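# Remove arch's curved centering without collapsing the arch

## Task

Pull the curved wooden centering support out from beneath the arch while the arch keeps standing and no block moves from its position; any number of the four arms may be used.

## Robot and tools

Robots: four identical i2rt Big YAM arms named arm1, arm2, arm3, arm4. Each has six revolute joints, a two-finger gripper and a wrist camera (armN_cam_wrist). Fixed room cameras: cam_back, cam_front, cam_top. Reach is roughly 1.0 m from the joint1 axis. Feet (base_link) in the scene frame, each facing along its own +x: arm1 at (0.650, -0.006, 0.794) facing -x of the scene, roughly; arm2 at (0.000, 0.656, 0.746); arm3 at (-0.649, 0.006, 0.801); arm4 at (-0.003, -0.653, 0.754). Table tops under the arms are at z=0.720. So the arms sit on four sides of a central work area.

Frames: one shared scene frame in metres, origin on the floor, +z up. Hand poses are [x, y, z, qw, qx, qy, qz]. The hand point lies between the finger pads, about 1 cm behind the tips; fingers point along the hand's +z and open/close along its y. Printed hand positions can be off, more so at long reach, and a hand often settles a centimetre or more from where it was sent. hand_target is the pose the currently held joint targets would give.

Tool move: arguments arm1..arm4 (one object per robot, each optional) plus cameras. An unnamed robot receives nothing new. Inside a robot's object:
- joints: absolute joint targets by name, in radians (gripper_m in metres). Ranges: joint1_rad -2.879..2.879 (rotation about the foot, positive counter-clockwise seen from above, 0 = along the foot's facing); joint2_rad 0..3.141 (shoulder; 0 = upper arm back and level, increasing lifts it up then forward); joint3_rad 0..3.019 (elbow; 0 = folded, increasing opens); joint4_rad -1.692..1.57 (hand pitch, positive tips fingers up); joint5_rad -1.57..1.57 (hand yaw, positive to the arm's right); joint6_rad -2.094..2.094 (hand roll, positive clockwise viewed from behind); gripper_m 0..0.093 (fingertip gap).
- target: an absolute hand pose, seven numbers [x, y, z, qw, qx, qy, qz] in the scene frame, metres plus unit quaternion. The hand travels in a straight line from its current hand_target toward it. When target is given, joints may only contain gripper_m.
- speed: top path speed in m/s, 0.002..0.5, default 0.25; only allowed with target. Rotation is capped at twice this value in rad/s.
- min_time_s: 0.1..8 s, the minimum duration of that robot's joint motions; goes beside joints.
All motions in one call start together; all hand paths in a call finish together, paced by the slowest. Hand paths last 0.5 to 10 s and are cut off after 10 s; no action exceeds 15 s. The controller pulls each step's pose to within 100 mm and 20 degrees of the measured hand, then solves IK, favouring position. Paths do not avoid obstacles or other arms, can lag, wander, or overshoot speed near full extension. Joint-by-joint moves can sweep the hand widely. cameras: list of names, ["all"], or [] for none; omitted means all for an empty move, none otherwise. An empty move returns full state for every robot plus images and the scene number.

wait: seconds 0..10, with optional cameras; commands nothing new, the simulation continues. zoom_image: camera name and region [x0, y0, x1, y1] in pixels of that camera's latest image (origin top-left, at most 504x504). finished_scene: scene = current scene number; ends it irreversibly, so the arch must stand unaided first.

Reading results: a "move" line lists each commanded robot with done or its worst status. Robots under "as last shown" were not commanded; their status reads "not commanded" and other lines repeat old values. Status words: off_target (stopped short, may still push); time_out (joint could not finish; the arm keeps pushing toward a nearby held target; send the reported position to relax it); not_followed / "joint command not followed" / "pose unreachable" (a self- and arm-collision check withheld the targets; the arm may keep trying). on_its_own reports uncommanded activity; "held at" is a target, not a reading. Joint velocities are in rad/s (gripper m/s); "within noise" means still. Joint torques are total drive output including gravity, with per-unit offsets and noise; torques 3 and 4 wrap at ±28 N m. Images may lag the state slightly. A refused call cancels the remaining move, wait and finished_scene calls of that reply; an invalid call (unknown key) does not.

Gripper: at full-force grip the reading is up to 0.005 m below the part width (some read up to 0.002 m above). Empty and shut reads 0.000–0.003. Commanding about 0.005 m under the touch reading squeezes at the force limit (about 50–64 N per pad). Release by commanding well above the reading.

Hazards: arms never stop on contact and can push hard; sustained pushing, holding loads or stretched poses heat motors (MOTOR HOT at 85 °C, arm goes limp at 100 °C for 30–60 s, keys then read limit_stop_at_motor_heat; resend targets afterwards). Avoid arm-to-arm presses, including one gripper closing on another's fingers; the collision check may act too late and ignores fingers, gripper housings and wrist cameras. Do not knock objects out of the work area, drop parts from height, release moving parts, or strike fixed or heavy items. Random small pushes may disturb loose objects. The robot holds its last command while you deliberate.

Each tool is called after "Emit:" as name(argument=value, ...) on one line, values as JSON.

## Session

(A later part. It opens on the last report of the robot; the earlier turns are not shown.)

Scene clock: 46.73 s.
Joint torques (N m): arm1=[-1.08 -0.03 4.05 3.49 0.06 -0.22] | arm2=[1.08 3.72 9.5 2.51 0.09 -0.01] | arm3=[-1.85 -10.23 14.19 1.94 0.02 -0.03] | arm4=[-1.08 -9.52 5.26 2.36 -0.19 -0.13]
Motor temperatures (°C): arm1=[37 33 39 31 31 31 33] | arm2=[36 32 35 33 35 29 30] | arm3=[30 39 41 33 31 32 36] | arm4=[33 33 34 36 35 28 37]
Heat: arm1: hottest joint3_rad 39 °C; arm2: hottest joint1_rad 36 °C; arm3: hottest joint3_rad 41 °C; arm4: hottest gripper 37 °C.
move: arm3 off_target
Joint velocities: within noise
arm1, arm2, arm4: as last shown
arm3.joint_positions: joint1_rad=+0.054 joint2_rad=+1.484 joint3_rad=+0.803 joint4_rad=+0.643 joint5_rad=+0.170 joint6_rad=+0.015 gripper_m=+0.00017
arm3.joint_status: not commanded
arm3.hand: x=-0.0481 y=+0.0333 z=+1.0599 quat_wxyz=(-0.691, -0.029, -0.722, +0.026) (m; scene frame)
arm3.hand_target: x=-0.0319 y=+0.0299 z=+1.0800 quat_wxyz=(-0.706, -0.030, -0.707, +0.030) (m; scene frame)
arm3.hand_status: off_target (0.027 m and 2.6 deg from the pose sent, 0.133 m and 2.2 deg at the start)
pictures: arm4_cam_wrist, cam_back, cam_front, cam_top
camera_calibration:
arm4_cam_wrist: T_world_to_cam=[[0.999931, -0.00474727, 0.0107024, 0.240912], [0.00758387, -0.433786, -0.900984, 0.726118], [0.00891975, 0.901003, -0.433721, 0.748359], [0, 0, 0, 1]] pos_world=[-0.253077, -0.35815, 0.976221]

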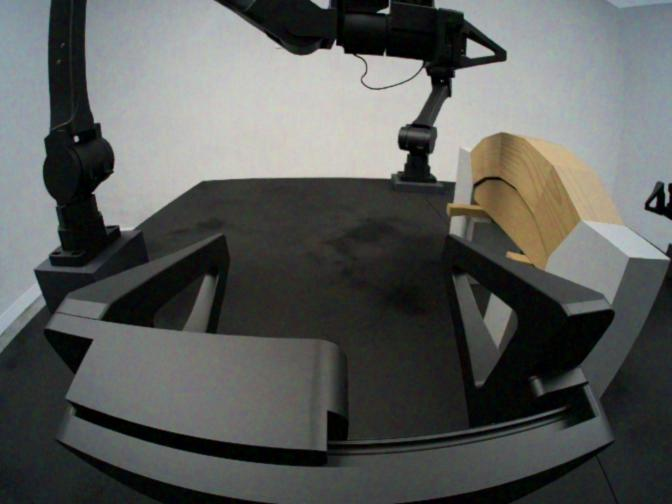

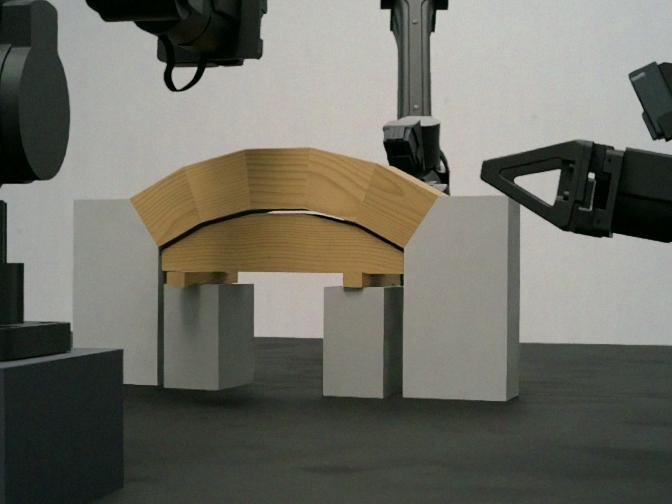

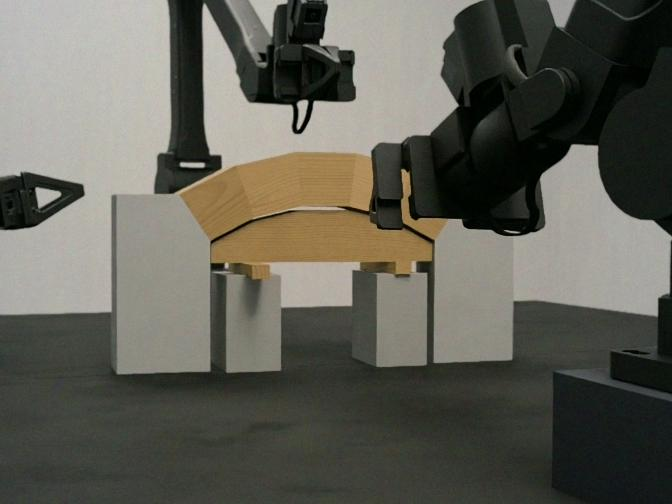

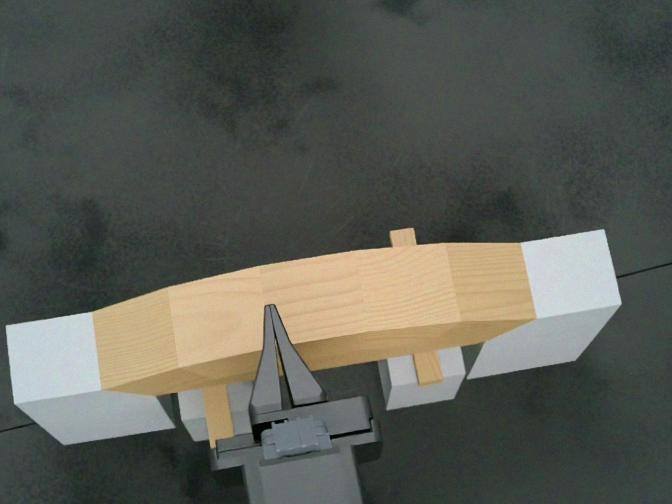

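Emit:
move(arm3={"target": [-0.165, 0.0935, 1.0, 0.4613, 0.03715, 0.8862, -0.01934], "speed": 0.2, "joints": {"gripper_m": 0.05}}, cameras=[])

Emit:
move(arm3={"target": [-0.165, 0.0935, 0.885, 0.4613, 0.03715, 0.8862, -0.01934], "speed": 0.1}, cameras=[])

Emit:
move(arm3={"target": [-0.145, 0.0935, 0.885, 0.4613, 0.03715, 0.8862, -0.01934], "speed": 0.05}, cameras=[])

Emit:
move(arm3={"target": [-0.155, 0.0935, 0.885, 0.4613, 0.03715, 0.8862, -0.01934], "speed": 0.05}, cameras=[])

Emit:
move(arm3={"target": [-0.165, 0.0935, 0.885, 0.4613, 0.03715, 0.8862, -0.01934], "speed": 0.05}, cameras=[])

Emit:
move(arm3={"target": [-0.175, 0.0935, 0.885, 0.4613, 0.03715, 0.8862, -0.01934], "speed": 0.05}, cameras=[])

Emit:
move(arm3={"target": [-0.185, 0.0935, 0.885, 0.4613, 0.03715, 0.8862, -0.01934], "speed": 0.05}, cameras=[])

Scene clock: 53.73 s.
Joint torques (N m): arm1=[-1.14 -0.15 4.08 3.55 0.06 -0.23] | arm2=[1.26 3.84 9.52 2.5 0.1 -0.02] | arm3=[0.44 -10.17 10.66 0.73 0.42 0.23] | arm4=[-1.44 -9.17 5.29 2.41 -0.21 -0.13]
Motor temperatures (°C): arm1=[37 33 38 31 31 31 33] | arm2=[36 32 35 33 35 29 30] | arm3=[30 39 42 33 31 32 36] | arm4=[33 34 34 36 35 28 37]
Heat: arm1: hottest joint3_rad 38 °C; arm2: hottest joint1_rad 36 °C; arm3: hottest joint3_rad 42 °C; arm4: hottest gripper 37 °C.
move: arm3 done
Joint velocities: within noise
arm1, arm2, arm4: as last shown
arm3.joint_positions: joint1_rad=+0.233 joint2_rad=+1.219 joint3_rad=+0.759 joint4_rad=-0.186 joint5_rad=+0.290 joint6_rad=+0.208 gripper_m=+0.04991
arm3.joint_status: all done
arm3.hand: x=-0.1624 y=+0.0898 z=+0.9919 quat_wxyz=(-0.457, -0.035, -0.889, +0.024) (m; scene frame)
arm3.hand_target: x=-0.1649 y=+0.0934 z=+0.9999 quat_wxyz=(-0.461, -0.037, -0.886, +0.019) (m; scene frame)
arm3.hand_status: done (0.009 m and 0.8 deg from the pose sent, 0.145 m and 32.4 deg at the start)
pictures: none
No camera images: "cameras" was empty.

Scene clock: 55.67 s.
Joint torques (N m): arm1=[-1.2 -0.15 4.11 3.59 0.07 -0.22] | arm2=[1.14 3.96 9.5 2.43 0.11 -0.02] | arm3=[0.67 -8.35 8.2 2.07 0.41 0.2] | arm4=[-1.32 -9.52 5.18 2.33 -0.17 -0.13]
Motor temperatures (°C): arm1=[37 33 38 31 31 31 33] | arm2=[36 32 35 33 35 29 30] | arm3=[30 39 42 33 31 32 36] | arm4=[33 34 34 36 35 28 37]
Heat: arm1: hottest joint3_rad 38 °C; arm2: hottest joint1_rad 36 °C; arm3: hottest joint3_rad 42 °C; arm4: hottest gripper 37 °C.
move: arm3 done
Joint velocities: within noise
arm1, arm2, arm4: as last shown
arm3.joint_positions: joint1_rad=+0.233 joint2_rad=+1.422 joint3_rad=+0.602 joint4_rad=+0.181 joint5_rad=+0.291 joint6_rad=+0.210 gripper_m=+0.04991
arm3.joint_status: not commanded
arm3.hand: x=-0.1662 y=+0.0883 z=+0.8887 quat_wxyz=(-0.459, -0.037, -0.887, +0.023) (m; scene frame)
arm3.hand_target: x=-0.1652 y=+0.0934 z=+0.8850 quat_wxyz=(-0.461, -0.037, -0.886, +0.019) (m; scene frame)
arm3.hand_status: done (0.007 m and 0.5 deg from the pose sent, 0.107 m and 0.9 deg at the start)
pictures: none
No camera images: "cameras" was empty.

Scene clock: 56.63 s.
Joint torques (N m): arm1=[-1.2 -0.09 4.07 3.58 0.06 -0.22] | arm2=[1.2 3.72 9.48 2.47 0.11 0] | arm3=[-0.5 -8.47 12.12 1.88 0.13 0.09] | arm4=[-1.26 -9.58 5.24 2.22 -0.2 -0.11]
Motor temperatures (°C): arm1=[37 33 38 31 31 31 33] | arm2=[36 32 35 33 35 29 30] | arm3=[30 39 42 33 31 32 36] | arm4=[33 34 34 36 35 28 37]
Heat: arm1: hottest joint3_rad 38 °C; arm2: hottest joint1_rad 36 °C; arm3: hottest joint3_rad 42 °C; arm4: hottest gripper 37 °C.
move: arm3 off_target
Joint velocities: within noise
arm1, arm4: as last shown
arm2.joint_positions: joint1_rad=-0.491 joint2_rad=+0.571 joint3_rad=+1.396 joint4_rad=-1.145 joint5_rad=+0.158 joint6_rad=+0.378 gripper_m=+0.09396
arm2.joint_status: not commanded
arm2.hand: x=-0.1424 y=+0.4717 z=+1.3418 quat_wxyz=(-0.330, -0.780, -0.216, +0.486) (m; scene frame)
arm2.hand_target: x=-0.1404 y=+0.4751 z=+1.3501 quat_wxyz=(-0.336, -0.774, -0.213, +0.492) (m; scene frame)
arm2.hand_status: not commanded
arm3.joint_positions: joint1_rad=+0.233 joint2_rad=+1.463 joint3_rad=+0.602 joint4_rad=+0.181 joint5_rad=+0.287 joint6_rad=+0.210 gripper_m=+0.04991
arm3.joint_status: not commanded
arm3.hand: x=-0.1683 y=+0.0884 z=+0.8699 quat_wxyz=(-0.442, -0.033, -0.896, +0.027) (m; scene frame)
arm3.hand_target: x=-0.1466 y=+0.0931 z=+0.8856 quat_wxyz=(-0.461, -0.037, -0.886, +0.020) (m; scene frame)
arm3.hand_status: off_target (0.028 m and 2.7 deg from the pose sent, 0.022 m and 0.5 deg at the start)
pictures: none
No camera images: "cameras" was empty.

Scene clock: 57.60 s.
Joint torques (N m): arm1=[-1.14 -0.03 4.05 3.51 0.06 -0.22] | arm2=[1.26 3.6 9.52 2.39 0.11 -0.01] | arm3=[0.09 -10.05 10.03 2 0.37 0.14] | arm4=[-0.44 -9.29 5.18 2.44 -0.19 -0.16]
Motor temperatures (°C): arm1=[37 33 38 31 31 31 33] | arm2=[36 32 35 33 35 29 30] | arm3=[30 39 42 33 31 32 36] | arm4=[33 34 34 36 35 28 36]
Heat: arm1: hottest joint3_rad 38 °C; arm2: hottest joint1_rad 36 °C; arm3: hottest joint3_rad 42 °C; arm4: hottest joint4_rad 36 °C.
move: arm3 off_target
Joint velocities: within noise
arm1.joint_positions: joint1_rad=+0.246 joint2_rad=+1.080 joint3_rad=+0.080 joint4_rad=+0.726 joint5_rad=+0.280 joint6_rad=+0.099 gripper_m=+0.09396
arm1.joint_status: not commanded
arm1.hand: x=+0.3067 y=-0.0345 z=+0.9050 quat_wxyz=(-0.018, +0.792, -0.033, -0.610) (m; scene frame)
arm1.hand_target: x=+0.3101 y=-0.0302 z=+0.9002 quat_wxyz=(-0.025, +0.793, -0.033, -0.608) (m; scene frame)
arm1.hand_status: not commanded
arm2, arm4: as last shown
arm3.joint_positions: joint1_rad=+0.233 joint2_rad=+1.463 joint3_rad=+0.602 joint4_rad=+0.181 joint5_rad=+0.287 joint6_rad=+0.210 gripper_m=+0.04991
arm3.joint_status: not commanded
arm3.hand: x=-0.1683 y=+0.0884 z=+0.8699 quat_wxyz=(-0.442, -0.033, -0.896, +0.027) (m; scene frame)
arm3.hand_target: x=-0.1556 y=+0.0933 z=+0.8852 quat_wxyz=(-0.461, -0.037, -0.886, +0.019) (m; scene frame)
arm3.hand_status: off_target (0.021 m and 2.7 deg from the pose sent, 0.021 m and 2.7 deg at the start)
pictures: none
No camera images: "cameras" was empty.

Scene clock: 58.57 s.
Joint torques (N m): arm1=[-1.2 -0.21 4.05 3.54 0.07 -0.22] | arm2=[1.2 3.6 9.51 2.41 0.09 -0.04] | arm3=[0.56 -11.58 7.91 2.03 0.42 0.19] | arm4=[-0.79 -9.29 5.23 2.5 -0.19 -0.14]
Motor temperatures (°C): arm1=[37 33 38 31 31 31 33] | arm2=[36 32 35 33 35 29 30] | arm3=[30 39 42 33 31 32 36] | arm4=[33 34 34 36 35 28 36]
Heat: arm1: hottest joint3_rad 38 °C; arm2: hottest joint1_rad 36 °C; arm3: hottest joint3_rad 42 °C; arm4: hottest joint4_rad 36 °C.
move: arm3 off_target
Joint velocities: within noise
arm1, arm2: as last shown
arm3.joint_positions: joint1_rad=+0.233 joint2_rad=+1.459 joint3_rad=+0.602 joint4_rad=+0.181 joint5_rad=+0.291 joint6_rad=+0.210 gripper_m=+0.04991
arm3.joint_status: not commanded
arm3.hand: x=-0.1680 y=+0.0878 z=+0.8719 quat_wxyz=(-0.444, -0.034, -0.895, +0.028) (m; scene frame)
arm3.hand_target: x=-0.1651 y=+0.0934 z=+0.8848 quat_wxyz=(-0.461, -0.037, -0.886, +0.019) (m; scene frame)
arm3.hand_status: off_target (0.015 m and 2.5 deg from the pose sent, 0.016 m and 2.7 deg at the start)
arm4.joint_positions: joint1_rad=+0.815 joint2_rad=+1.792 joint3_rad=+0.488 joint4_rad=+1.551 joint5_rad=+0.790 joint6_rad=-0.164 gripper_m=+0.09396
arm4.joint_status: not commanded
arm4.hand: x=-0.2540 y=-0.2445 z=+0.9181 quat_wxyz=(-0.542, +0.454, -0.452, -0.544) (m; scene frame)
arm4.hand_target: x=-0.2600 y=-0.2400 z=+0.9205 quat_wxyz=(-0.545, +0.450, -0.448, -0.548) (m; scene frame)
arm4.hand_status: not commanded
pictures: none
No camera images: "cameras" was empty.

Scene clock: 59.53 s.
Joint torques (N m): arm1=[-1.32 -0.03 4.08 3.52 0.08 -0.21] | arm2=[1.2 3.84 9.48 2.47 0.1 -0.03] | arm3=[0.56 -11.22 7.65 1.96 0.42 0.22] | arm4=[-0.62 -9.35 5.35 2.29 -0.18 -0.15]
Motor temperatures (°C): arm1=[37 33 38 31 31 31 33] | arm2=[36 32 35 33 35 29 30] | arm3=[30 39 42 33 31 32 36] | arm4=[33 34 34 36 35 28 36]
Heat: arm1: hottest joint3_rad 38 °C; arm2: hottest joint1_rad 36 °C; arm3: hottest joint3_rad 42 °C; arm4: hottest joint4_rad 36 °C.
move: arm3 off_target
Joint velocities: within noise
arm1, arm2, arm4: as last shown
arm3.joint_positions: joint1_rad=+0.241 joint2_rad=+1.435 joint3_rad=+0.580 joint4_rad=+0.183 joint5_rad=+0.298 joint6_rad=+0.215 gripper_m=+0.04991
arm3.joint_status: not commanded
arm3.hand: x=-0.1763 y=+0.0883 z=+0.8738 quat_wxyz=(-0.446, -0.034, -0.894, +0.028) (m; scene frame)
arm3.hand_target: x=-0.1750 y=+0.0934 z=+0.8848 quat_wxyz=(-0.461, -0.037, -0.886, +0.019) (m; scene frame)
arm3.hand_status: off_target (0.012 m and 2.2 deg from the pose sent, 0.016 m and 2.5 deg at the start)
pictures: none
No camera images: "cameras" was empty.

Scene clock: 60.50 s.
Joint torques (N m): arm1=[-1.14 -0.03 4.05 3.55 0.06 -0.22] | arm2=[1.03 3.6 9.47 2.47 0.1 -0.01] | arm3=[0.62 -10.7 7.65 1.92 0.42 0.15] | arm4=[-1.26 -9.35 5.29 2.36 -0.2 -0.11]
Motor temperatures (°C): arm1=[37 33 38 31 31 31 33] | arm2=[36 32 35 33 35 29 30] | arm3=[30 39 42 33 31 32 36] | arm4=[33 34 34 36 35 28 36]
Heat: arm1: hottest joint3_rad 38 °C; arm2: hottest joint1_rad 36 °C; arm3: hottest joint3_rad 42 °C; arm4: hottest joint4_rad 36 °C.
move: arm3 off_target
Joint velocities: within noise
arm1, arm2, arm4: as last shown
arm3.joint_positions: joint1_rad=+0.249 joint2_rad=+1.410 joint3_rad=+0.556 joint4_rad=+0.183 joint5_rad=+0.304 joint6_rad=+0.220 gripper_m=+0.04991
arm3.joint_status: not commanded
arm3.hand: x=-0.1859 y=+0.0884 z=+0.8745 quat_wxyz=(-0.447, -0.034, -0.894, +0.028) (m; scene frame)
arm3.hand_target: x=-0.1849 y=+0.0934 z=+0.8849 quat_wxyz=(-0.461, -0.037, -0.886, +0.019) (m; scene frame)
arm3.hand_status: off_target (0.012 m and 2.1 deg from the pose sent, 0.015 m and 2.2 deg at the start)
pictures: none
No camera images: "cameras" was empty.

Emit:
move(arm3={"target": [-0.085, 0.0925, 0.880, 0.4613, 0.03715, 0.8862, -0.01934], "speed": 0.08}, cameras=["arm3_cam_wrist", "cam_back"])

Scene clock: 63.70 s.
Joint torques (N m): arm1=[-1.26 -0.21 4.07 3.52 0.06 -0.22] | arm2=[1.2 3.72 9.52 2.44 0.11 -0.02] | arm3=[-0.91 -10.46 12.26 1.5 0.12 -0.04] | arm4=[-1.14 -9.23 5.24 2.3 -0.2 -0.12]
Motor temperatures (°C): arm1=[37 33 38 31 31 31 33] | arm2=[36 32 36 33 35 29 30] | arm3=[30 39 42 33 31 31 36] | arm4=[33 34 34 36 34 28 36]
Heat: arm1: hottest joint3_rad 38 °C; arm2: hottest joint1_rad 36 °C; arm3: hottest joint3_rad 42 °C; arm4: hottest joint4_rad 36 °C.
move: arm3 off_target
Joint velocities: within noise
arm1, arm2, arm4: as last shown
arm3.joint_positions: joint1_rad=+0.200 joint2_rad=+1.602 joint3_rad=+0.758 joint4_rad=+0.184 joint5_rad=+0.255 joint6_rad=+0.198 gripper_m=+0.04991
arm3.joint_status: not commanded
arm3.hand: x=-0.1067 y=+0.0925 z=+0.8694 quat_wxyz=(-0.448, -0.036, -0.893, +0.020) (m; scene frame)
arm3.hand_target: x=-0.0863 y=+0.0923 z=+0.8805 quat_wxyz=(-0.461, -0.037, -0.886, +0.019) (m; scene frame)
arm3.hand_status: off_target (0.024 m and 1.7 deg from the pose sent, 0.101 m and 2.1 deg at the start)
pictures: arm3_cam_wrist, cam_back
camera_calibration:
arm3_cam_wrist: T_world_to_cam=[[-0.0745034, -0.997183, -0.00873259, 0.0927483], [-0.95981, 0.0740817, -0.270696, 0.128004], [0.27058, -0.0117861, -0.962625, 0.994725], [0, 0, 0, 1]] pos_world=[-0.139382, 0.0947282, 0.993008]

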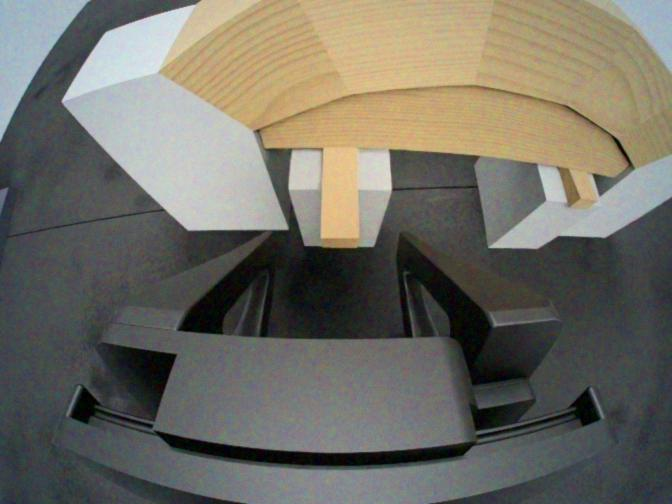

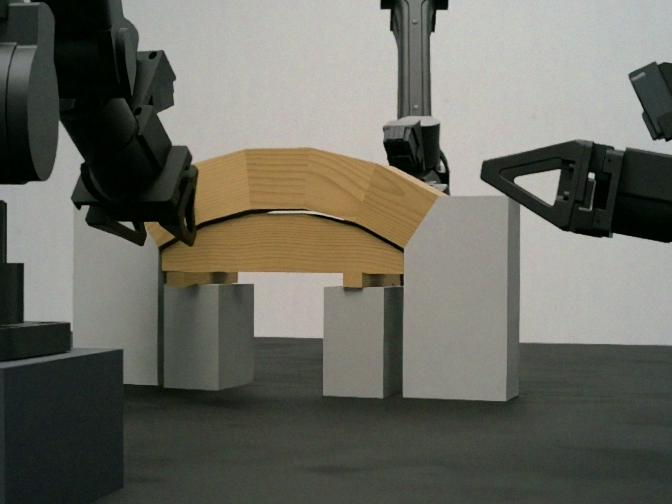

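Emit:
move(arm3={"target": [-0.045, 0.088, 0.866, 0.4613, 0.03715, 0.8862, -0.01934], "speed": 0.06}, cameras=["arm3_cam_wrist", "cam_back"])

Scene clock: 66.57 s.
Joint torques (N m): arm1=[-1.14 -0.03 4.04 3.52 0.07 -0.22] | arm2=[1.32 3.72 9.51 2.48 0.1 -0.01] | arm3=[-1.03 -12.22 12.07 2.02 0.1 -0.03] | arm4=[-1.26 -9.05 5.27 2.35 -0.19 -0.09]
Motor temperatures (°C): arm1=[37 33 38 31 31 31 33] | arm2=[36 32 36 33 34 29 30] | arm3=[30 39 43 33 31 31 36] | arm4=[33 34 34 36 34 28 36]
Heat: arm1: hottest joint3_rad 38 °C; arm2: hottest joint1_rad 36 °C; arm3: hottest joint3_rad 43 °C; arm4: hottest joint4_rad 36 °C.
move: arm3 off_target
Joint velocities: within noise
arm1, arm2, arm4: as last shown
arm3.joint_positions: joint1_rad=+0.172 joint2_rad=+1.709 joint3_rad=+0.859 joint4_rad=+0.184 joint5_rad=+0.232 joint6_rad=+0.181 gripper_m=+0.04991
arm3.joint_status: not commanded
arm3.hand: x=-0.0684 y=+0.0885 z=+0.8548 quat_wxyz=(-0.443, -0.036, -0.896, +0.021) (m; scene frame)
arm3.hand_target: x=-0.0465 y=+0.0877 z=+0.8666 quat_wxyz=(-0.461, -0.037, -0.886, +0.020) (m; scene frame)
arm3.hand_status: off_target (0.026 m and 2.4 deg from the pose sent, 0.062 m and 1.7 deg at the start)
pictures: arm3_cam_wrist, cam_back
camera_calibration:
arm3_cam_wrist: T_world_to_cam=[[-0.0749522, -0.997167, -0.0063565, 0.0894189], [-0.962691, 0.07402, -0.260282, 0.151976], [0.260015, -0.0133893, -0.965512, 0.972098], [0, 0, 0, 1]] pos_world=[-0.0997522, 0.0909321, 0.978697]

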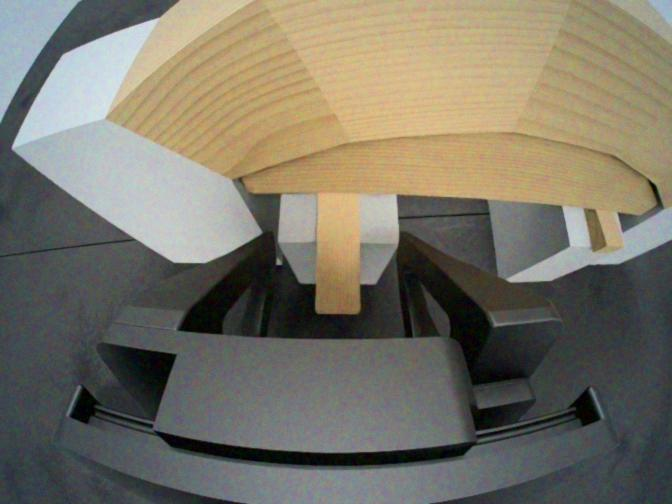

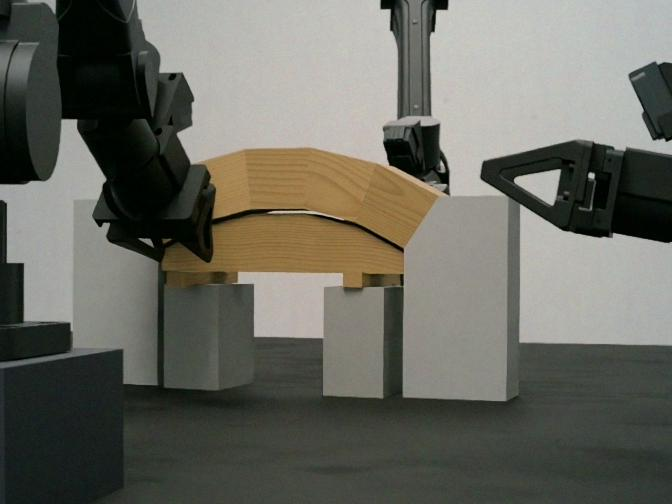

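Emit:
move(arm3={"target": [-0.030, 0.087, 0.868, 0.4613, 0.03715, 0.8862, -0.01934], "speed": 0.06}, cameras=["arm3_cam_wrist", "cam_back"])

Scene clock: 68.00 s.
Joint torques (N m): arm1=[-1.14 0.09 4.04 3.52 0.06 -0.22] | arm2=[1.32 3.84 9.52 2.45 0.11 -0.02] | arm3=[-1.14 -12.86 12.41 1.22 0.11 -0.03] | arm4=[-1.03 -9.35 5.3 2.3 -0.18 -0.12]
Motor temperatures (°C): arm1=[37 33 38 31 31 31 33] | arm2=[36 32 36 33 34 29 30] | arm3=[30 39 43 33 31 31 36] | arm4=[33 34 34 36 34 28 36]
Heat: arm1: hottest joint3_rad 38 °C; arm2: hottest joint1_rad 36 °C; arm3: hottest joint3_rad 43 °C; arm4: hottest joint4_rad 36 °C.
move: arm3 off_target
Joint velocities: within noise
arm1, arm2, arm4: as last shown
arm3.joint_positions: joint1_rad=+0.164 joint2_rad=+1.734 joint3_rad=+0.904 joint4_rad=+0.184 joint5_rad=+0.225 joint6_rad=+0.176 gripper_m=+0.04991
arm3.joint_status: not commanded
arm3.hand: x=-0.0504 y=+0.0886 z=+0.8602 quat_wxyz=(-0.451, -0.037, -0.892, +0.019) (m; scene frame)
arm3.hand_target: x=-0.0311 y=+0.0868 z=+0.8685 quat_wxyz=(-0.461, -0.037, -0.886, +0.019) (m; scene frame)
arm3.hand_status: off_target (0.022 m and 1.3 deg from the pose sent, 0.041 m and 2.4 deg at the start)
pictures: arm3_cam_wrist, cam_back
camera_calibration:
arm3_cam_wrist: T_world_to_cam=[[-0.0743486, -0.997162, -0.0118662, 0.0956891], [-0.9578, 0.0747166, -0.277556, 0.185758], [0.277655, -0.0092704, -0.960636, 0.968961], [0, 0, 0, 1]] pos_world=[-0.0840031, 0.090521, 0.983513]

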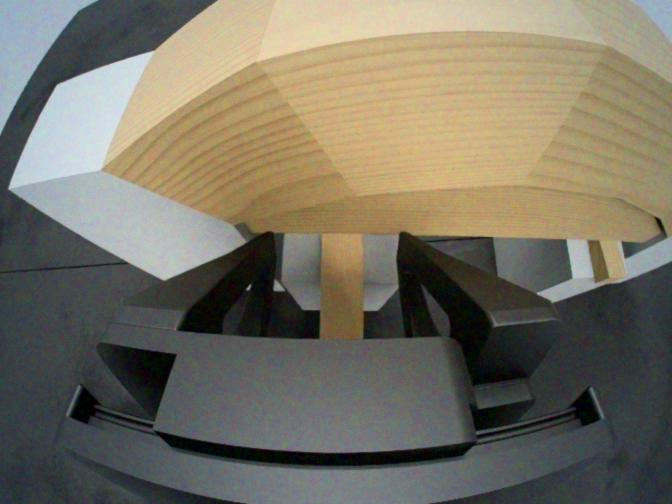

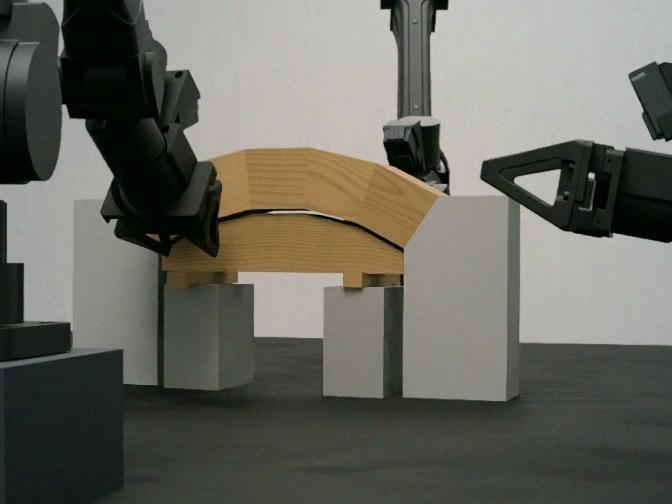

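Emit:
move(arm3={"target": [-0.074, 0.0925, 0.845, 0.4613, 0.03715, 0.8862, -0.01934], "speed": 0.05}, cameras=["arm3_cam_wrist", "cam_back"])

Scene clock: 73.07 s.
Joint torques (N m): arm1=[-1.38 -0.09 4.07 3.55 0.06 -0.22] | arm2=[1.2 3.96 9.54 2.44 0.1 -0.01] | arm3=[0.38 -14.51 7.25 2.02 0.39 0.17] | arm4=[-0.26 -9.52 5.23 2.29 -0.18 -0.17]
Motor temperatures (°C): arm1=[37 33 38 31 31 31 33] | arm2=[36 32 36 33 34 29 30] | arm3=[30 40 43 32 31 31 36] | arm4=[33 34 34 36 34 28 36]
Heat: arm1: hottest joint3_rad 38 °C; arm2: hottest joint1_rad 36 °C; arm3: hottest joint3_rad 43 °C; arm4: hottest joint4_rad 36 °C.
move: arm3 done
Joint velocities: within noise
arm1, arm4: as last shown
arm2.joint_positions: joint1_rad=-0.491 joint2_rad=+0.571 joint3_rad=+1.396 joint4_rad=-1.145 joint5_rad=+0.158 joint6_rad=+0.378 gripper_m=+0.09396
arm2.joint_status: not commanded
arm2.hand: x=-0.1424 y=+0.4717 z=+1.3418 quat_wxyz=(-0.330, -0.780, -0.216, +0.486) (m; scene frame)
arm2.hand_target: x=-0.1404 y=+0.4751 z=+1.3501 quat_wxyz=(-0.336, -0.774, -0.213, +0.492) (m; scene frame)
arm2.hand_status: not commanded
arm3.joint_positions: joint1_rad=+0.175 joint2_rad=+1.734 joint3_rad=+0.821 joint4_rad=+0.266 joint5_rad=+0.244 joint6_rad=+0.176 gripper_m=+0.04991
arm3.joint_status: not commanded
arm3.hand: x=-0.0752 y=+0.0872 z=+0.8404 quat_wxyz=(-0.452, -0.036, -0.891, +0.024) (m; scene frame)
arm3.hand_target: x=-0.0741 y=+0.0925 z=+0.8451 quat_wxyz=(-0.461, -0.037, -0.886, +0.019) (m; scene frame)
arm3.hand_status: done (0.007 m and 1.3 deg from the pose sent, 0.028 m and 1.3 deg at the start)
pictures: arm3_cam_wrist, cam_back
camera_calibration:
arm3_cam_wrist: T_world_to_cam=[[-0.0770034, -0.99703, -0.00100348, 0.082853], [-0.957176, 0.0742069, -0.279836, 0.158596], [0.279079, -0.0205878, -0.960047, 0.957415], [0, 0, 0, 1]] pos_world=[-0.10901, 0.0905491, 0.963627]

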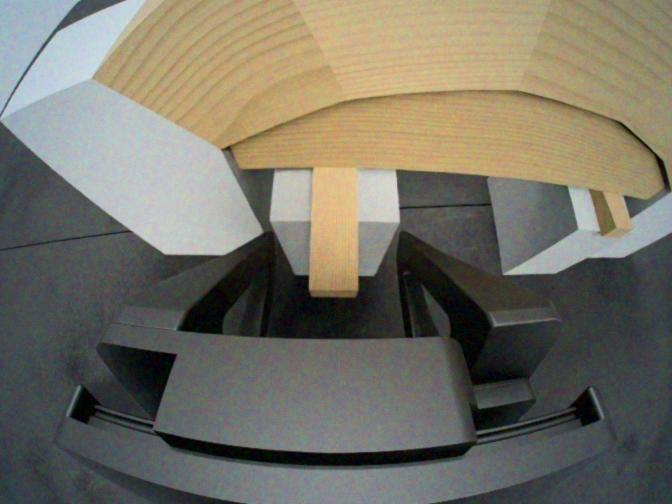

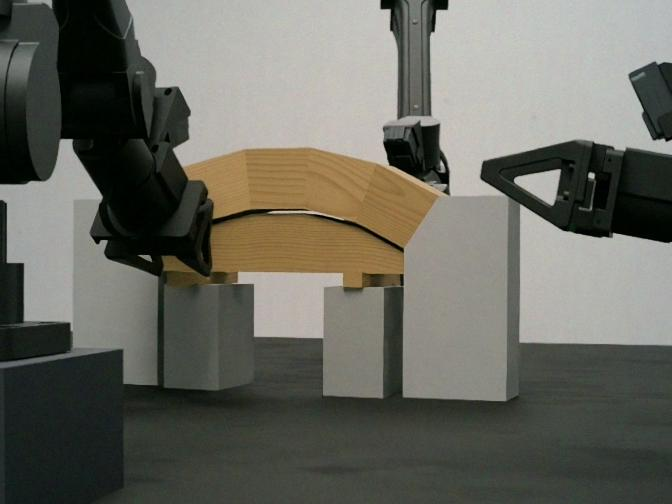

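Emit:
move(arm3={"target": [-0.0765, 0.0925, 0.835, 0.4613, 0.03715, 0.8862, -0.01934], "speed": 0.05}, cameras=["arm3_cam_wrist", "cam_back"])

Scene clock: 76.60 s.
Joint torques (N m): arm1=[-1.2 -0.15 4.1 3.52 0.07 -0.23] | arm2=[1.32 3.72 9.52 2.47 0.09 -0.02] | arm3=[0.62 -12.63 7.09 2.06 0.39 0.17] | arm4=[-1.38 -9.23 5.34 2.39 -0.18 -0.12]
Motor temperatures (°C): arm1=[37 33 38 31 30 31 33] | arm2=[36 32 36 33 34 29 29] | arm3=[30 40 43 32 31 31 36] | arm4=[33 34 34 36 34 28 36]
Heat: arm1: hottest joint3_rad 38 °C; arm2: hottest joint1_rad 36 °C; arm3: hottest joint3_rad 43 °C; arm4: hottest joint4_rad 36 °C.
move: arm3 done
Joint velocities: within noise
arm1.joint_positions: joint1_rad=+0.246 joint2_rad=+1.080 joint3_rad=+0.080 joint4_rad=+0.726 joint5_rad=+0.280 joint6_rad=+0.099 gripper_m=+0.09396
arm1.joint_status: not commanded
arm1.hand: x=+0.3067 y=-0.0345 z=+0.9050 quat_wxyz=(-0.018, +0.792, -0.033, -0.610) (m; scene frame)
arm1.hand_target: x=+0.3101 y=-0.0302 z=+0.9002 quat_wxyz=(-0.025, +0.793, -0.033, -0.608) (m; scene frame)
arm1.hand_status: not commanded
arm2, arm4: as last shown
arm3.joint_positions: joint1_rad=+0.175 joint2_rad=+1.734 joint3_rad=+0.811 joint4_rad=+0.298 joint5_rad=+0.245 joint6_rad=+0.176 gripper_m=+0.04991
arm3.joint_status: not commanded
arm3.hand: x=-0.0754 y=+0.0870 z=+0.8420 quat_wxyz=(-0.461, -0.037, -0.886, +0.022) (m; scene frame)
arm3.hand_target: x=-0.0766 y=+0.0924 z=+0.8352 quat_wxyz=(-0.461, -0.037, -0.886, +0.019) (m; scene frame)
arm3.hand_status: done (0.009 m and 0.3 deg from the pose sent, 0.008 m and 1.3 deg at the start)
pictures: arm3_cam_wrist, cam_back
camera_calibration:
arm3_cam_wrist: T_world_to_cam=[[-0.0782016, -0.996913, -0.00702238, 0.0875906], [-0.951081, 0.0767145, -0.299264, 0.175459], [0.298879, -0.0167241, -0.954145, 0.955223], [0, 0, 0, 1]] pos_world=[-0.111771, 0.0898352, 0.964544]

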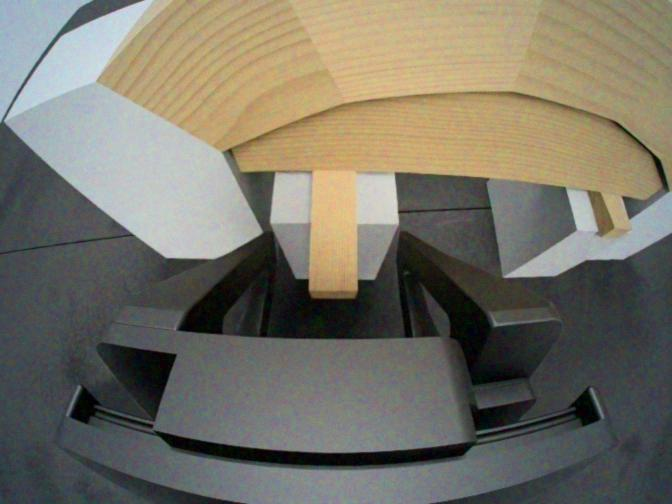

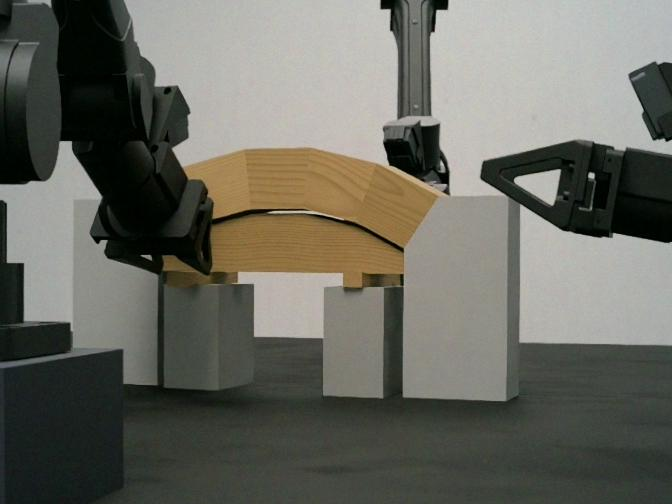

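Emit:
move(arm3={"target": [-0.125, 0.0955, 0.836, 0.4613, 0.03715, 0.8862, -0.01934], "speed": 0.08}, cameras=[])

Emit:
move(arm3={"target": [-0.085, 0.0915, 0.840, 0.4613, 0.03715, 0.8862, -0.01934], "speed": 0.05}, cameras=["arm3_cam_wrist", "cam_back"])

Scene clock: 79.60 s.
Joint torques (N m): arm1=[-1.26 -0.03 4.1 3.56 0.07 -0.22] | arm2=[1.26 3.78 9.51 2.5 0.1 -0.01] | arm3=[0.5 -14.1 6.28 2 0.42 0.19] | arm4=[-0.79 -9.23 5.16 2.45 -0.18 -0.14]
Motor temperatures (°C): arm1=[37 33 38 31 30 31 32] | arm2=[36 32 36 33 34 29 29] | arm3=[30 40 43 32 31 31 36] | arm4=[33 34 34 36 34 28 36]
Heat: arm1: hottest joint3_rad 38 °C; arm2: hottest joint1_rad 36 °C; arm3: hottest joint3_rad 43 °C; arm4: hottest joint4_rad 36 °C.
move: arm3 off_target
Joint velocities: within noise
arm1, arm2: as last shown
arm3.joint_positions: joint1_rad=+0.211 joint2_rad=+1.684 joint3_rad=+0.679 joint4_rad=+0.338 joint5_rad=+0.273 joint6_rad=+0.195 gripper_m=+0.04991
arm3.joint_status: not commanded
arm3.hand: x=-0.1271 y=+0.0900 z=+0.8234 quat_wxyz=(-0.445, -0.034, -0.894, +0.027) (m; scene frame)
arm3.hand_target: x=-0.1250 y=+0.0955 z=+0.8359 quat_wxyz=(-0.461, -0.037, -0.886, +0.019) (m; scene frame)
arm3.hand_status: off_target (0.014 m and 2.3 deg from the pose sent, 0.051 m and 0.3 deg at the start)
arm4.joint_positions: joint1_rad=+0.815 joint2_rad=+1.792 joint3_rad=+0.488 joint4_rad=+1.551 joint5_rad=+0.790 joint6_rad=-0.164 gripper_m=+0.09396
arm4.joint_status: not commanded
arm4.hand: x=-0.2540 y=-0.2445 z=+0.9181 quat_wxyz=(-0.542, +0.454, -0.452, -0.544) (m; scene frame)
arm4.hand_target: x=-0.2600 y=-0.2400 z=+0.9205 quat_wxyz=(-0.545, +0.450, -0.448, -0.548) (m; scene frame)
arm4.hand_status: not commanded
pictures: none
No camera images: "cameras" was empty.

Scene clock: 81.10 s.
Joint torques (N m): arm1=[-1.14 0.03 4.07 3.54 0.07 -0.23] | arm2=[1.08 3.72 9.46 2.45 0.09 -0.01] | arm3=[-0.73 -11.4 10.82 0.79 0.12 -0.01] | arm4=[-0.97 -9.11 5.33 2.39 -0.13 -0.13]
Motor temperatures (°C): arm1=[37 33 38 31 30 31 32] | arm2=[36 32 36 33 34 29 29] | arm3=[30 40 43 32 31 31 36] | arm4=[33 34 34 36 34 28 36]
Heat: arm1: hottest joint3_rad 38 °C; arm2: hottest joint1_rad 36 °C; arm3: hottest joint3_rad 43 °C; arm4: hottest joint4_rad 36 °C.
move: arm3 off_target
Joint velocities: within noise
arm1, arm2, arm4: as last shown
arm3.joint_positions: joint1_rad=+0.198 joint2_rad=+1.701 joint3_rad=+0.741 joint4_rad=+0.324 joint5_rad=+0.253 joint6_rad=+0.194 gripper_m=+0.04991
arm3.joint_status: not commanded
arm3.hand: x=-0.1016 y=+0.0926 z=+0.8362 quat_wxyz=(-0.457, -0.037, -0.888, +0.018) (m; scene frame)
arm3.hand_target: x=-0.0857 y=+0.0913 z=+0.8404 quat_wxyz=(-0.462, -0.037, -0.886, +0.019) (m; scene frame)
arm3.hand_status: off_target (0.017 m and 0.6 deg from the pose sent, 0.045 m and 2.3 deg at the start)
pictures: arm3_cam_wrist, cam_back
camera_calibration:
arm3_cam_wrist: T_world_to_cam=[[-0.0726856, -0.997263, -0.0135718, 0.0971246], [-0.953916, 0.0734856, -0.290936, 0.141455], [0.291137, -0.00820052, -0.956646, 0.958092], [0, 0, 0, 1]] pos_world=[-0.136941, 0.0943207, 0.959027]

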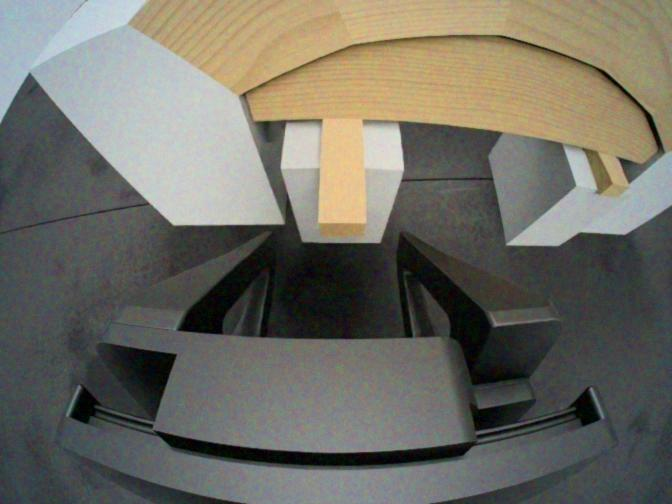

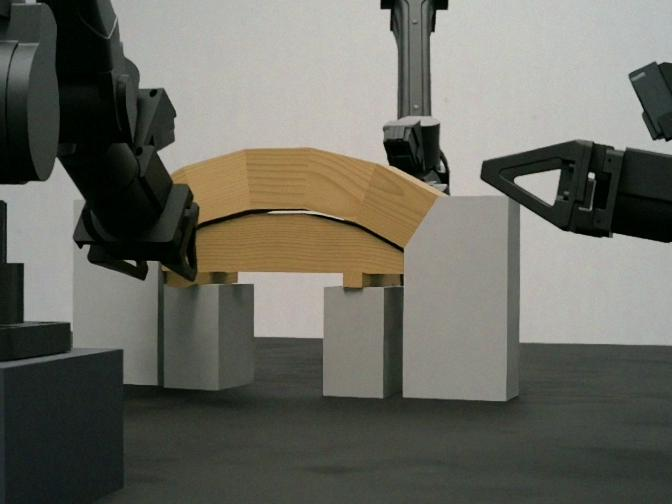

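Emit:
move(arm3={"target": [-0.070, 0.089, 0.837, 0.4613, 0.03715, 0.8862, -0.01934], "speed": 0.05}, cameras=["arm3_cam_wrist", "cam_back"])

Scene clock: 82.27 s.
Joint torques (N m): arm1=[-1.2 -0.03 4.07 3.56 0.06 -0.22] | arm2=[1.14 3.72 9.55 2.5 0.1 -0.01] | arm3=[-0.97 -11.75 11.11 0.79 0.11 -0.04] | arm4=[-0.97 -8.88 5.26 2.4 -0.18 -0.13]
Motor temperatures (°C): arm1=[37 33 38 31 30 31 32] | arm2=[36 32 36 33 34 29 29] | arm3=[30 40 43 32 31 31 36] | arm4=[33 34 34 36 34 28 36]
Heat: arm1: hottest joint3_rad 38 °C; arm2: hottest joint1_rad 36 °C; arm3: hottest joint3_rad 43 °C; arm4: hottest joint4_rad 36 °C.
move: arm3 off_target
Joint velocities: arm1=[within noise] | arm2=[-0.005 -0.005 -0.007 -0.022 0.022 -0.183 0] | arm3=[within noise] | arm4=[within noise]
arm1, arm2, arm4: as last shown
arm3.joint_positions: joint1_rad=+0.185 joint2_rad=+1.733 joint3_rad=+0.778 joint4_rad=+0.320 joint5_rad=+0.243 joint6_rad=+0.189 gripper_m=+0.04991
arm3.joint_status: not commanded
arm3.hand: x=-0.0872 y=+0.0905 z=+0.8337 quat_wxyz=(-0.457, -0.038, -0.888, +0.017) (m; scene frame)
arm3.hand_target: x=-0.0707 y=+0.0889 z=+0.8375 quat_wxyz=(-0.462, -0.037, -0.886, +0.019) (m; scene frame)
arm3.hand_status: off_target (0.018 m and 0.6 deg from the pose sent, 0.032 m and 0.6 deg at the start)
pictures: arm3_cam_wrist, cam_back
camera_calibration:
arm3_cam_wrist: T_world_to_cam=[[-0.0738829, -0.997143, -0.0156946, 0.097709], [-0.953668, 0.0752466, -0.291299, 0.154845], [0.291648, -0.0065546, -0.956503, 0.951262], [0, 0, 0, 1]] pos_world=[-0.122544, 0.0920135, 0.956525]

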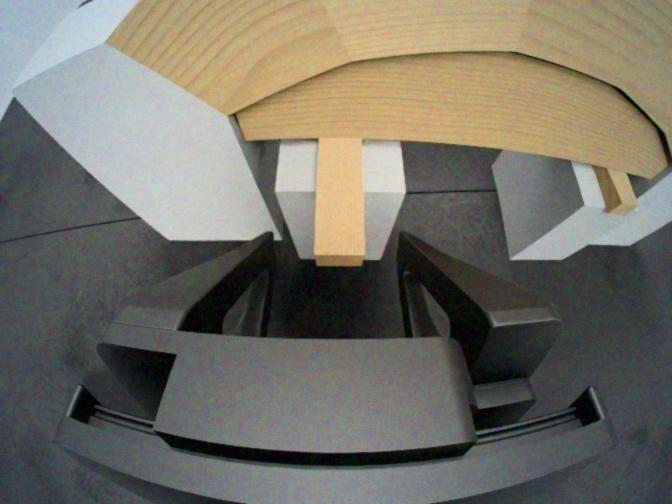

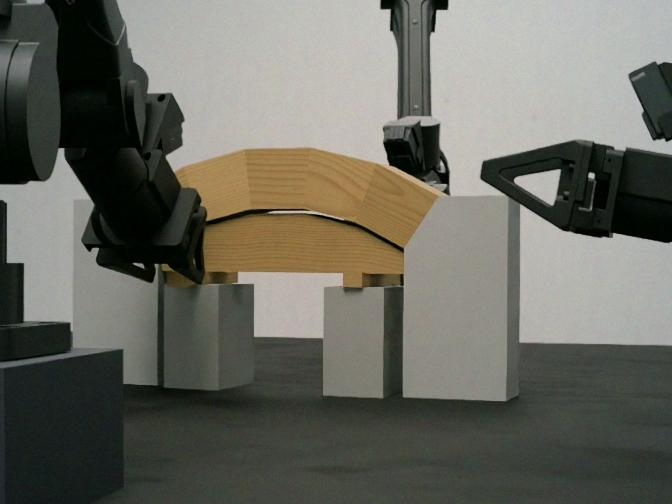

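Emit:
zoom_image(camera="cam_back", region=[120, 200, 260, 310])

Emit:
zoom_image(camera="arm3_cam_wrist", region=[240, 120, 440, 290])

Scaled by 3.600 from the camera's 672x504 image, which has a finer 960x720 frame.

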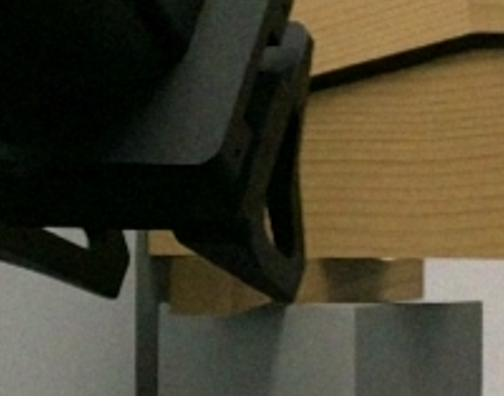

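Scaled by 2.520 from the camera's 672x504 image, which has a finer 960x720 frame.

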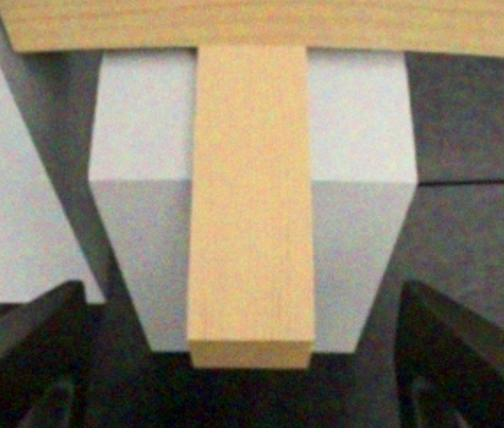

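Emit:
move(arm3={"target": [-0.0600, 0.0875, 0.833, 0.4613, 0.03715, 0.8862, -0.01934], "speed": 0.05}, cameras=["arm3_cam_wrist", "cam_back"])

Emit:
zoom_image(camera="cam_back", region=[120, 200, 260, 310])

Emit:
zoom_image(camera="arm3_cam_wrist", region=[240, 120, 440, 290])

Scene clock: 84.03 s.
Joint torques (N m): arm1=[-1.08 -0.03 4.1 3.56 0.06 -0.22] | arm2=[1.03 3.78 9.51 2.48 0.11 0] | arm3=[-1.08 -12.28 10.97 0.9 0.1 -0.02] | arm4=[-1.14 -9.35 5.3 2.39 -0.18 -0.15]
Motor temperatures (°C): arm1=[37 33 38 31 30 31 32] | arm2=[36 32 36 33 34 29 29] | arm3=[30 40 43 32 31 31 36] | arm4=[33 34 34 36 34 28 36]
Heat: arm1: hottest joint3_rad 38 °C; arm2: hottest joint1_rad 36 °C; arm3: hottest joint3_rad 43 °C; arm4: hottest joint4_rad 36 °C.
move: arm3 off_target
Joint velocities: within noise
arm1, arm2, arm4: as last shown
arm3.joint_positions: joint1_rad=+0.178 joint2_rad=+1.760 joint3_rad=+0.805 joint4_rad=+0.320 joint5_rad=+0.237 joint6_rad=+0.184 gripper_m=+0.04991
arm3.joint_status: not commanded
arm3.hand: x=-0.0774 y=+0.0892 z=+0.8296 quat_wxyz=(-0.457, -0.038, -0.889, +0.017) (m; scene frame)
arm3.hand_target: x=-0.0607 y=+0.0873 z=+0.8334 quat_wxyz=(-0.462, -0.037, -0.886, +0.019) (m; scene frame)
arm3.hand_status: off_target (0.018 m and 0.6 deg from the pose sent, 0.027 m and 0.6 deg at the start)
pictures: arm3_cam_wrist, cam_back
camera_calibration:
arm3_cam_wrist: T_world_to_cam=[[-0.0740371, -0.99714, -0.0151756, 0.0966762], [-0.95421, 0.0752558, -0.289517, 0.161523], [0.289831, -0.00695434, -0.957053, 0.944768], [0, 0, 0, 1]] pos_world=[-0.112539, 0.0908144, 0.952424]

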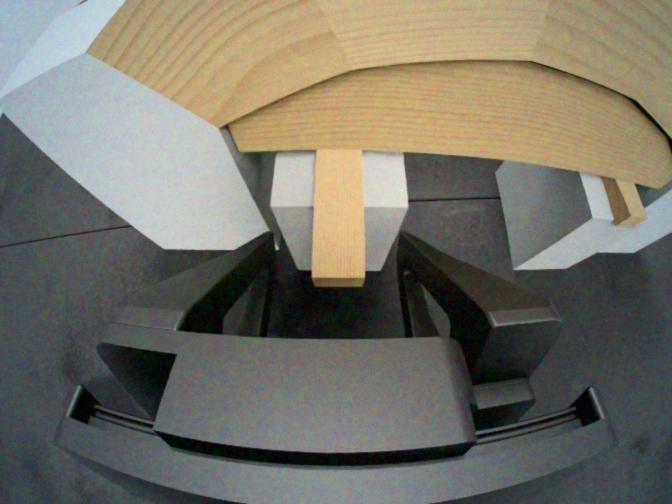

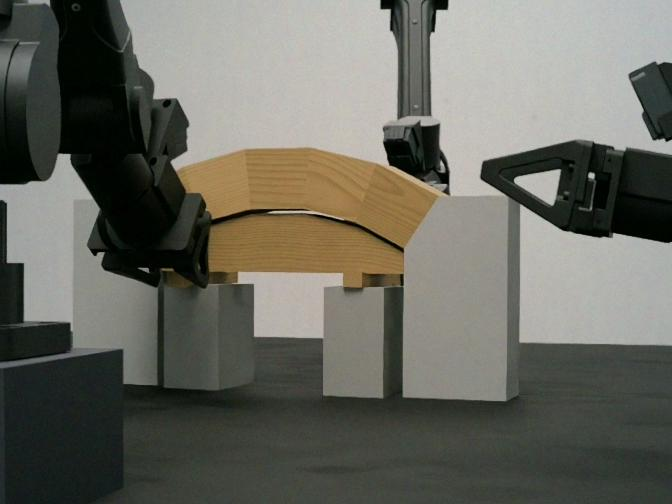

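Scaled by 3.600 from the camera's 672x504 image, which has a finer 960x720 frame.

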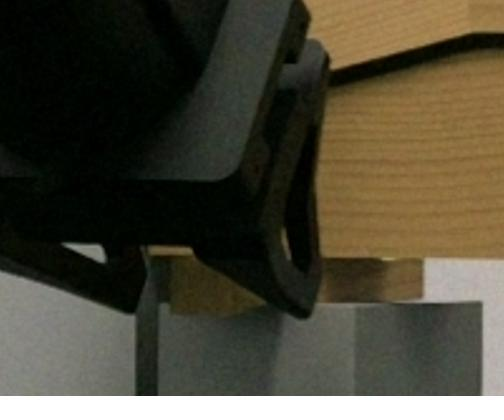

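Scaled by 2.520 from the camera's 672x504 image, which has a finer 960x720 frame.

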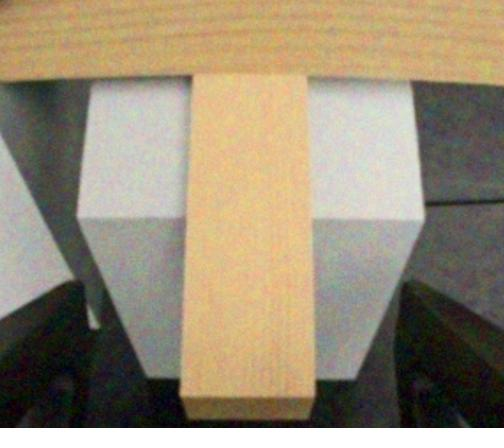

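Emit:
move(arm3={"target": [-0.0780, 0.0888, 0.8334, 0.4613, 0.03715, 0.8862, -0.01934], "speed": 0.05}, cameras=[])

Emit:
move(arm3={"joints": {"gripper_m": 0.024}}, cameras=["arm3_cam_wrist", "cam_back"])

Emit:
zoom_image(camera="arm3_cam_wrist", region=[240, 120, 440, 290])

Scene clock: 85.30 s.
Joint torques (N m): arm1=[-1.32 -0.09 4.08 3.49 0.07 -0.21] | arm2=[1.08 3.78 9.51 2.47 0.1 -0.01] | arm3=[-0.21 -14.8 6.71 1.51 0.39 0.05] | arm4=[-1.32 -9.35 5.18 2.43 -0.16 -0.11]
Motor temperatures (°C): arm1=[37 33 38 31 30 31 32] | arm2=[36 32 36 33 34 29 29] | arm3=[30 40 43 32 31 31 35] | arm4=[33 34 34 36 34 28 36]
Heat: arm1: hottest joint3_rad 38 °C; arm2: hottest joint1_rad 36 °C; arm3: hottest joint3_rad 43 °C; arm4: hottest joint4_rad 36 °C.
move: arm3 done
Joint velocities: within noise
arm1, arm2, arm4: as last shown
arm3.joint_positions: joint1_rad=+0.178 joint2_rad=+1.760 joint3_rad=+0.805 joint4_rad=+0.320 joint5_rad=+0.239 joint6_rad=+0.184 gripper_m=+0.04991
arm3.joint_status: not commanded
arm3.hand: x=-0.0774 y=+0.0888 z=+0.8296 quat_wxyz=(-0.457, -0.038, -0.889, +0.018) (m; scene frame)
arm3.hand_target: x=-0.0780 y=+0.0888 z=+0.8334 quat_wxyz=(-0.461, -0.037, -0.886, +0.019) (m; scene frame)
arm3.hand_status: done (0.004 m and 0.6 deg from the pose sent, 0.004 m and 0.7 deg at the start)
pictures: none
No camera images: "cameras" was empty.

Scene clock: 85.90 s.
Joint torques (N m): arm1=[-1.08 0.03 4.11 3.52 0.06 -0.23] | arm2=[0.97 3.6 9.54 2.47 0.1 0] | arm3=[-0.09 -14.92 6.69 1.52 0.39 0.04] | arm4=[-1.14 -9.52 5.19 2.43 -0.18 -0.17]
Motor temperatures (°C): arm1=[37 33 38 31 30 31 32] | arm2=[36 32 36 33 34 29 29] | arm3=[30 40 43 32 31 31 35] | arm4=[33 34 34 36 34 28 36]
Heat: arm1: hottest joint3_rad 38 °C; arm2: hottest joint1_rad 36 °C; arm3: hottest joint3_rad 43 °C; arm4: hottest joint4_rad 36 °C.
move: arm3 done
Joint velocities: within noise
arm1, arm2, arm4: as last shown
arm3.joint_positions: joint1_rad=+0.178 joint2_rad=+1.760 joint3_rad=+0.805 joint4_rad=+0.320 joint5_rad=+0.239 joint6_rad=+0.184 gripper_m=+0.02417
arm3.joint_status: all done
arm3.hand: x=-0.0774 y=+0.0888 z=+0.8296 quat_wxyz=(-0.457, -0.038, -0.889, +0.018) (m; scene frame)
arm3.hand_target: x=-0.0780 y=+0.0888 z=+0.8334 quat_wxyz=(-0.461, -0.037, -0.886, +0.019) (m; scene frame)
arm3.hand_status: not commanded
pictures: arm3_cam_wrist, cam_back
camera_calibration:
arm3_cam_wrist: T_world_to_cam=[[-0.0758288, -0.997024, -0.013906, 0.0950508], [-0.953964, 0.0765983, -0.289973, 0.16181], [0.290176, -0.00872253, -0.956934, 0.94498], [0, 0, 0, 1]] pos_world=[-0.112642, 0.0906162, 0.952526]

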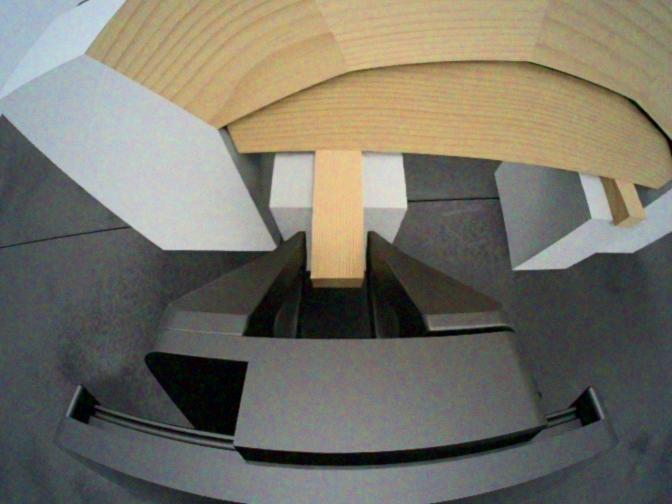

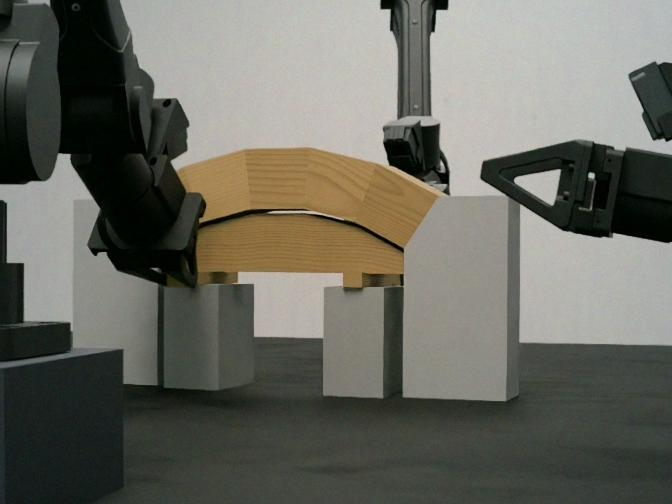

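Scaled by 2.520 from the camera's 672x504 image, which has a finer 960x720 frame.

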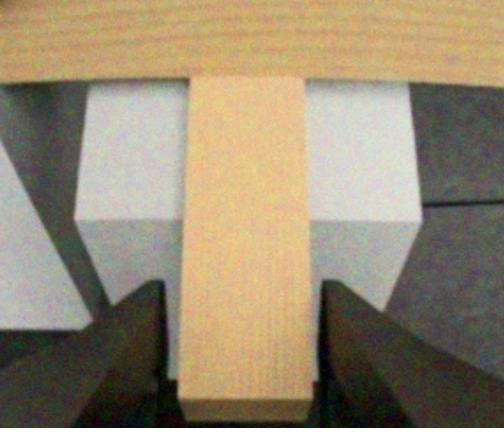

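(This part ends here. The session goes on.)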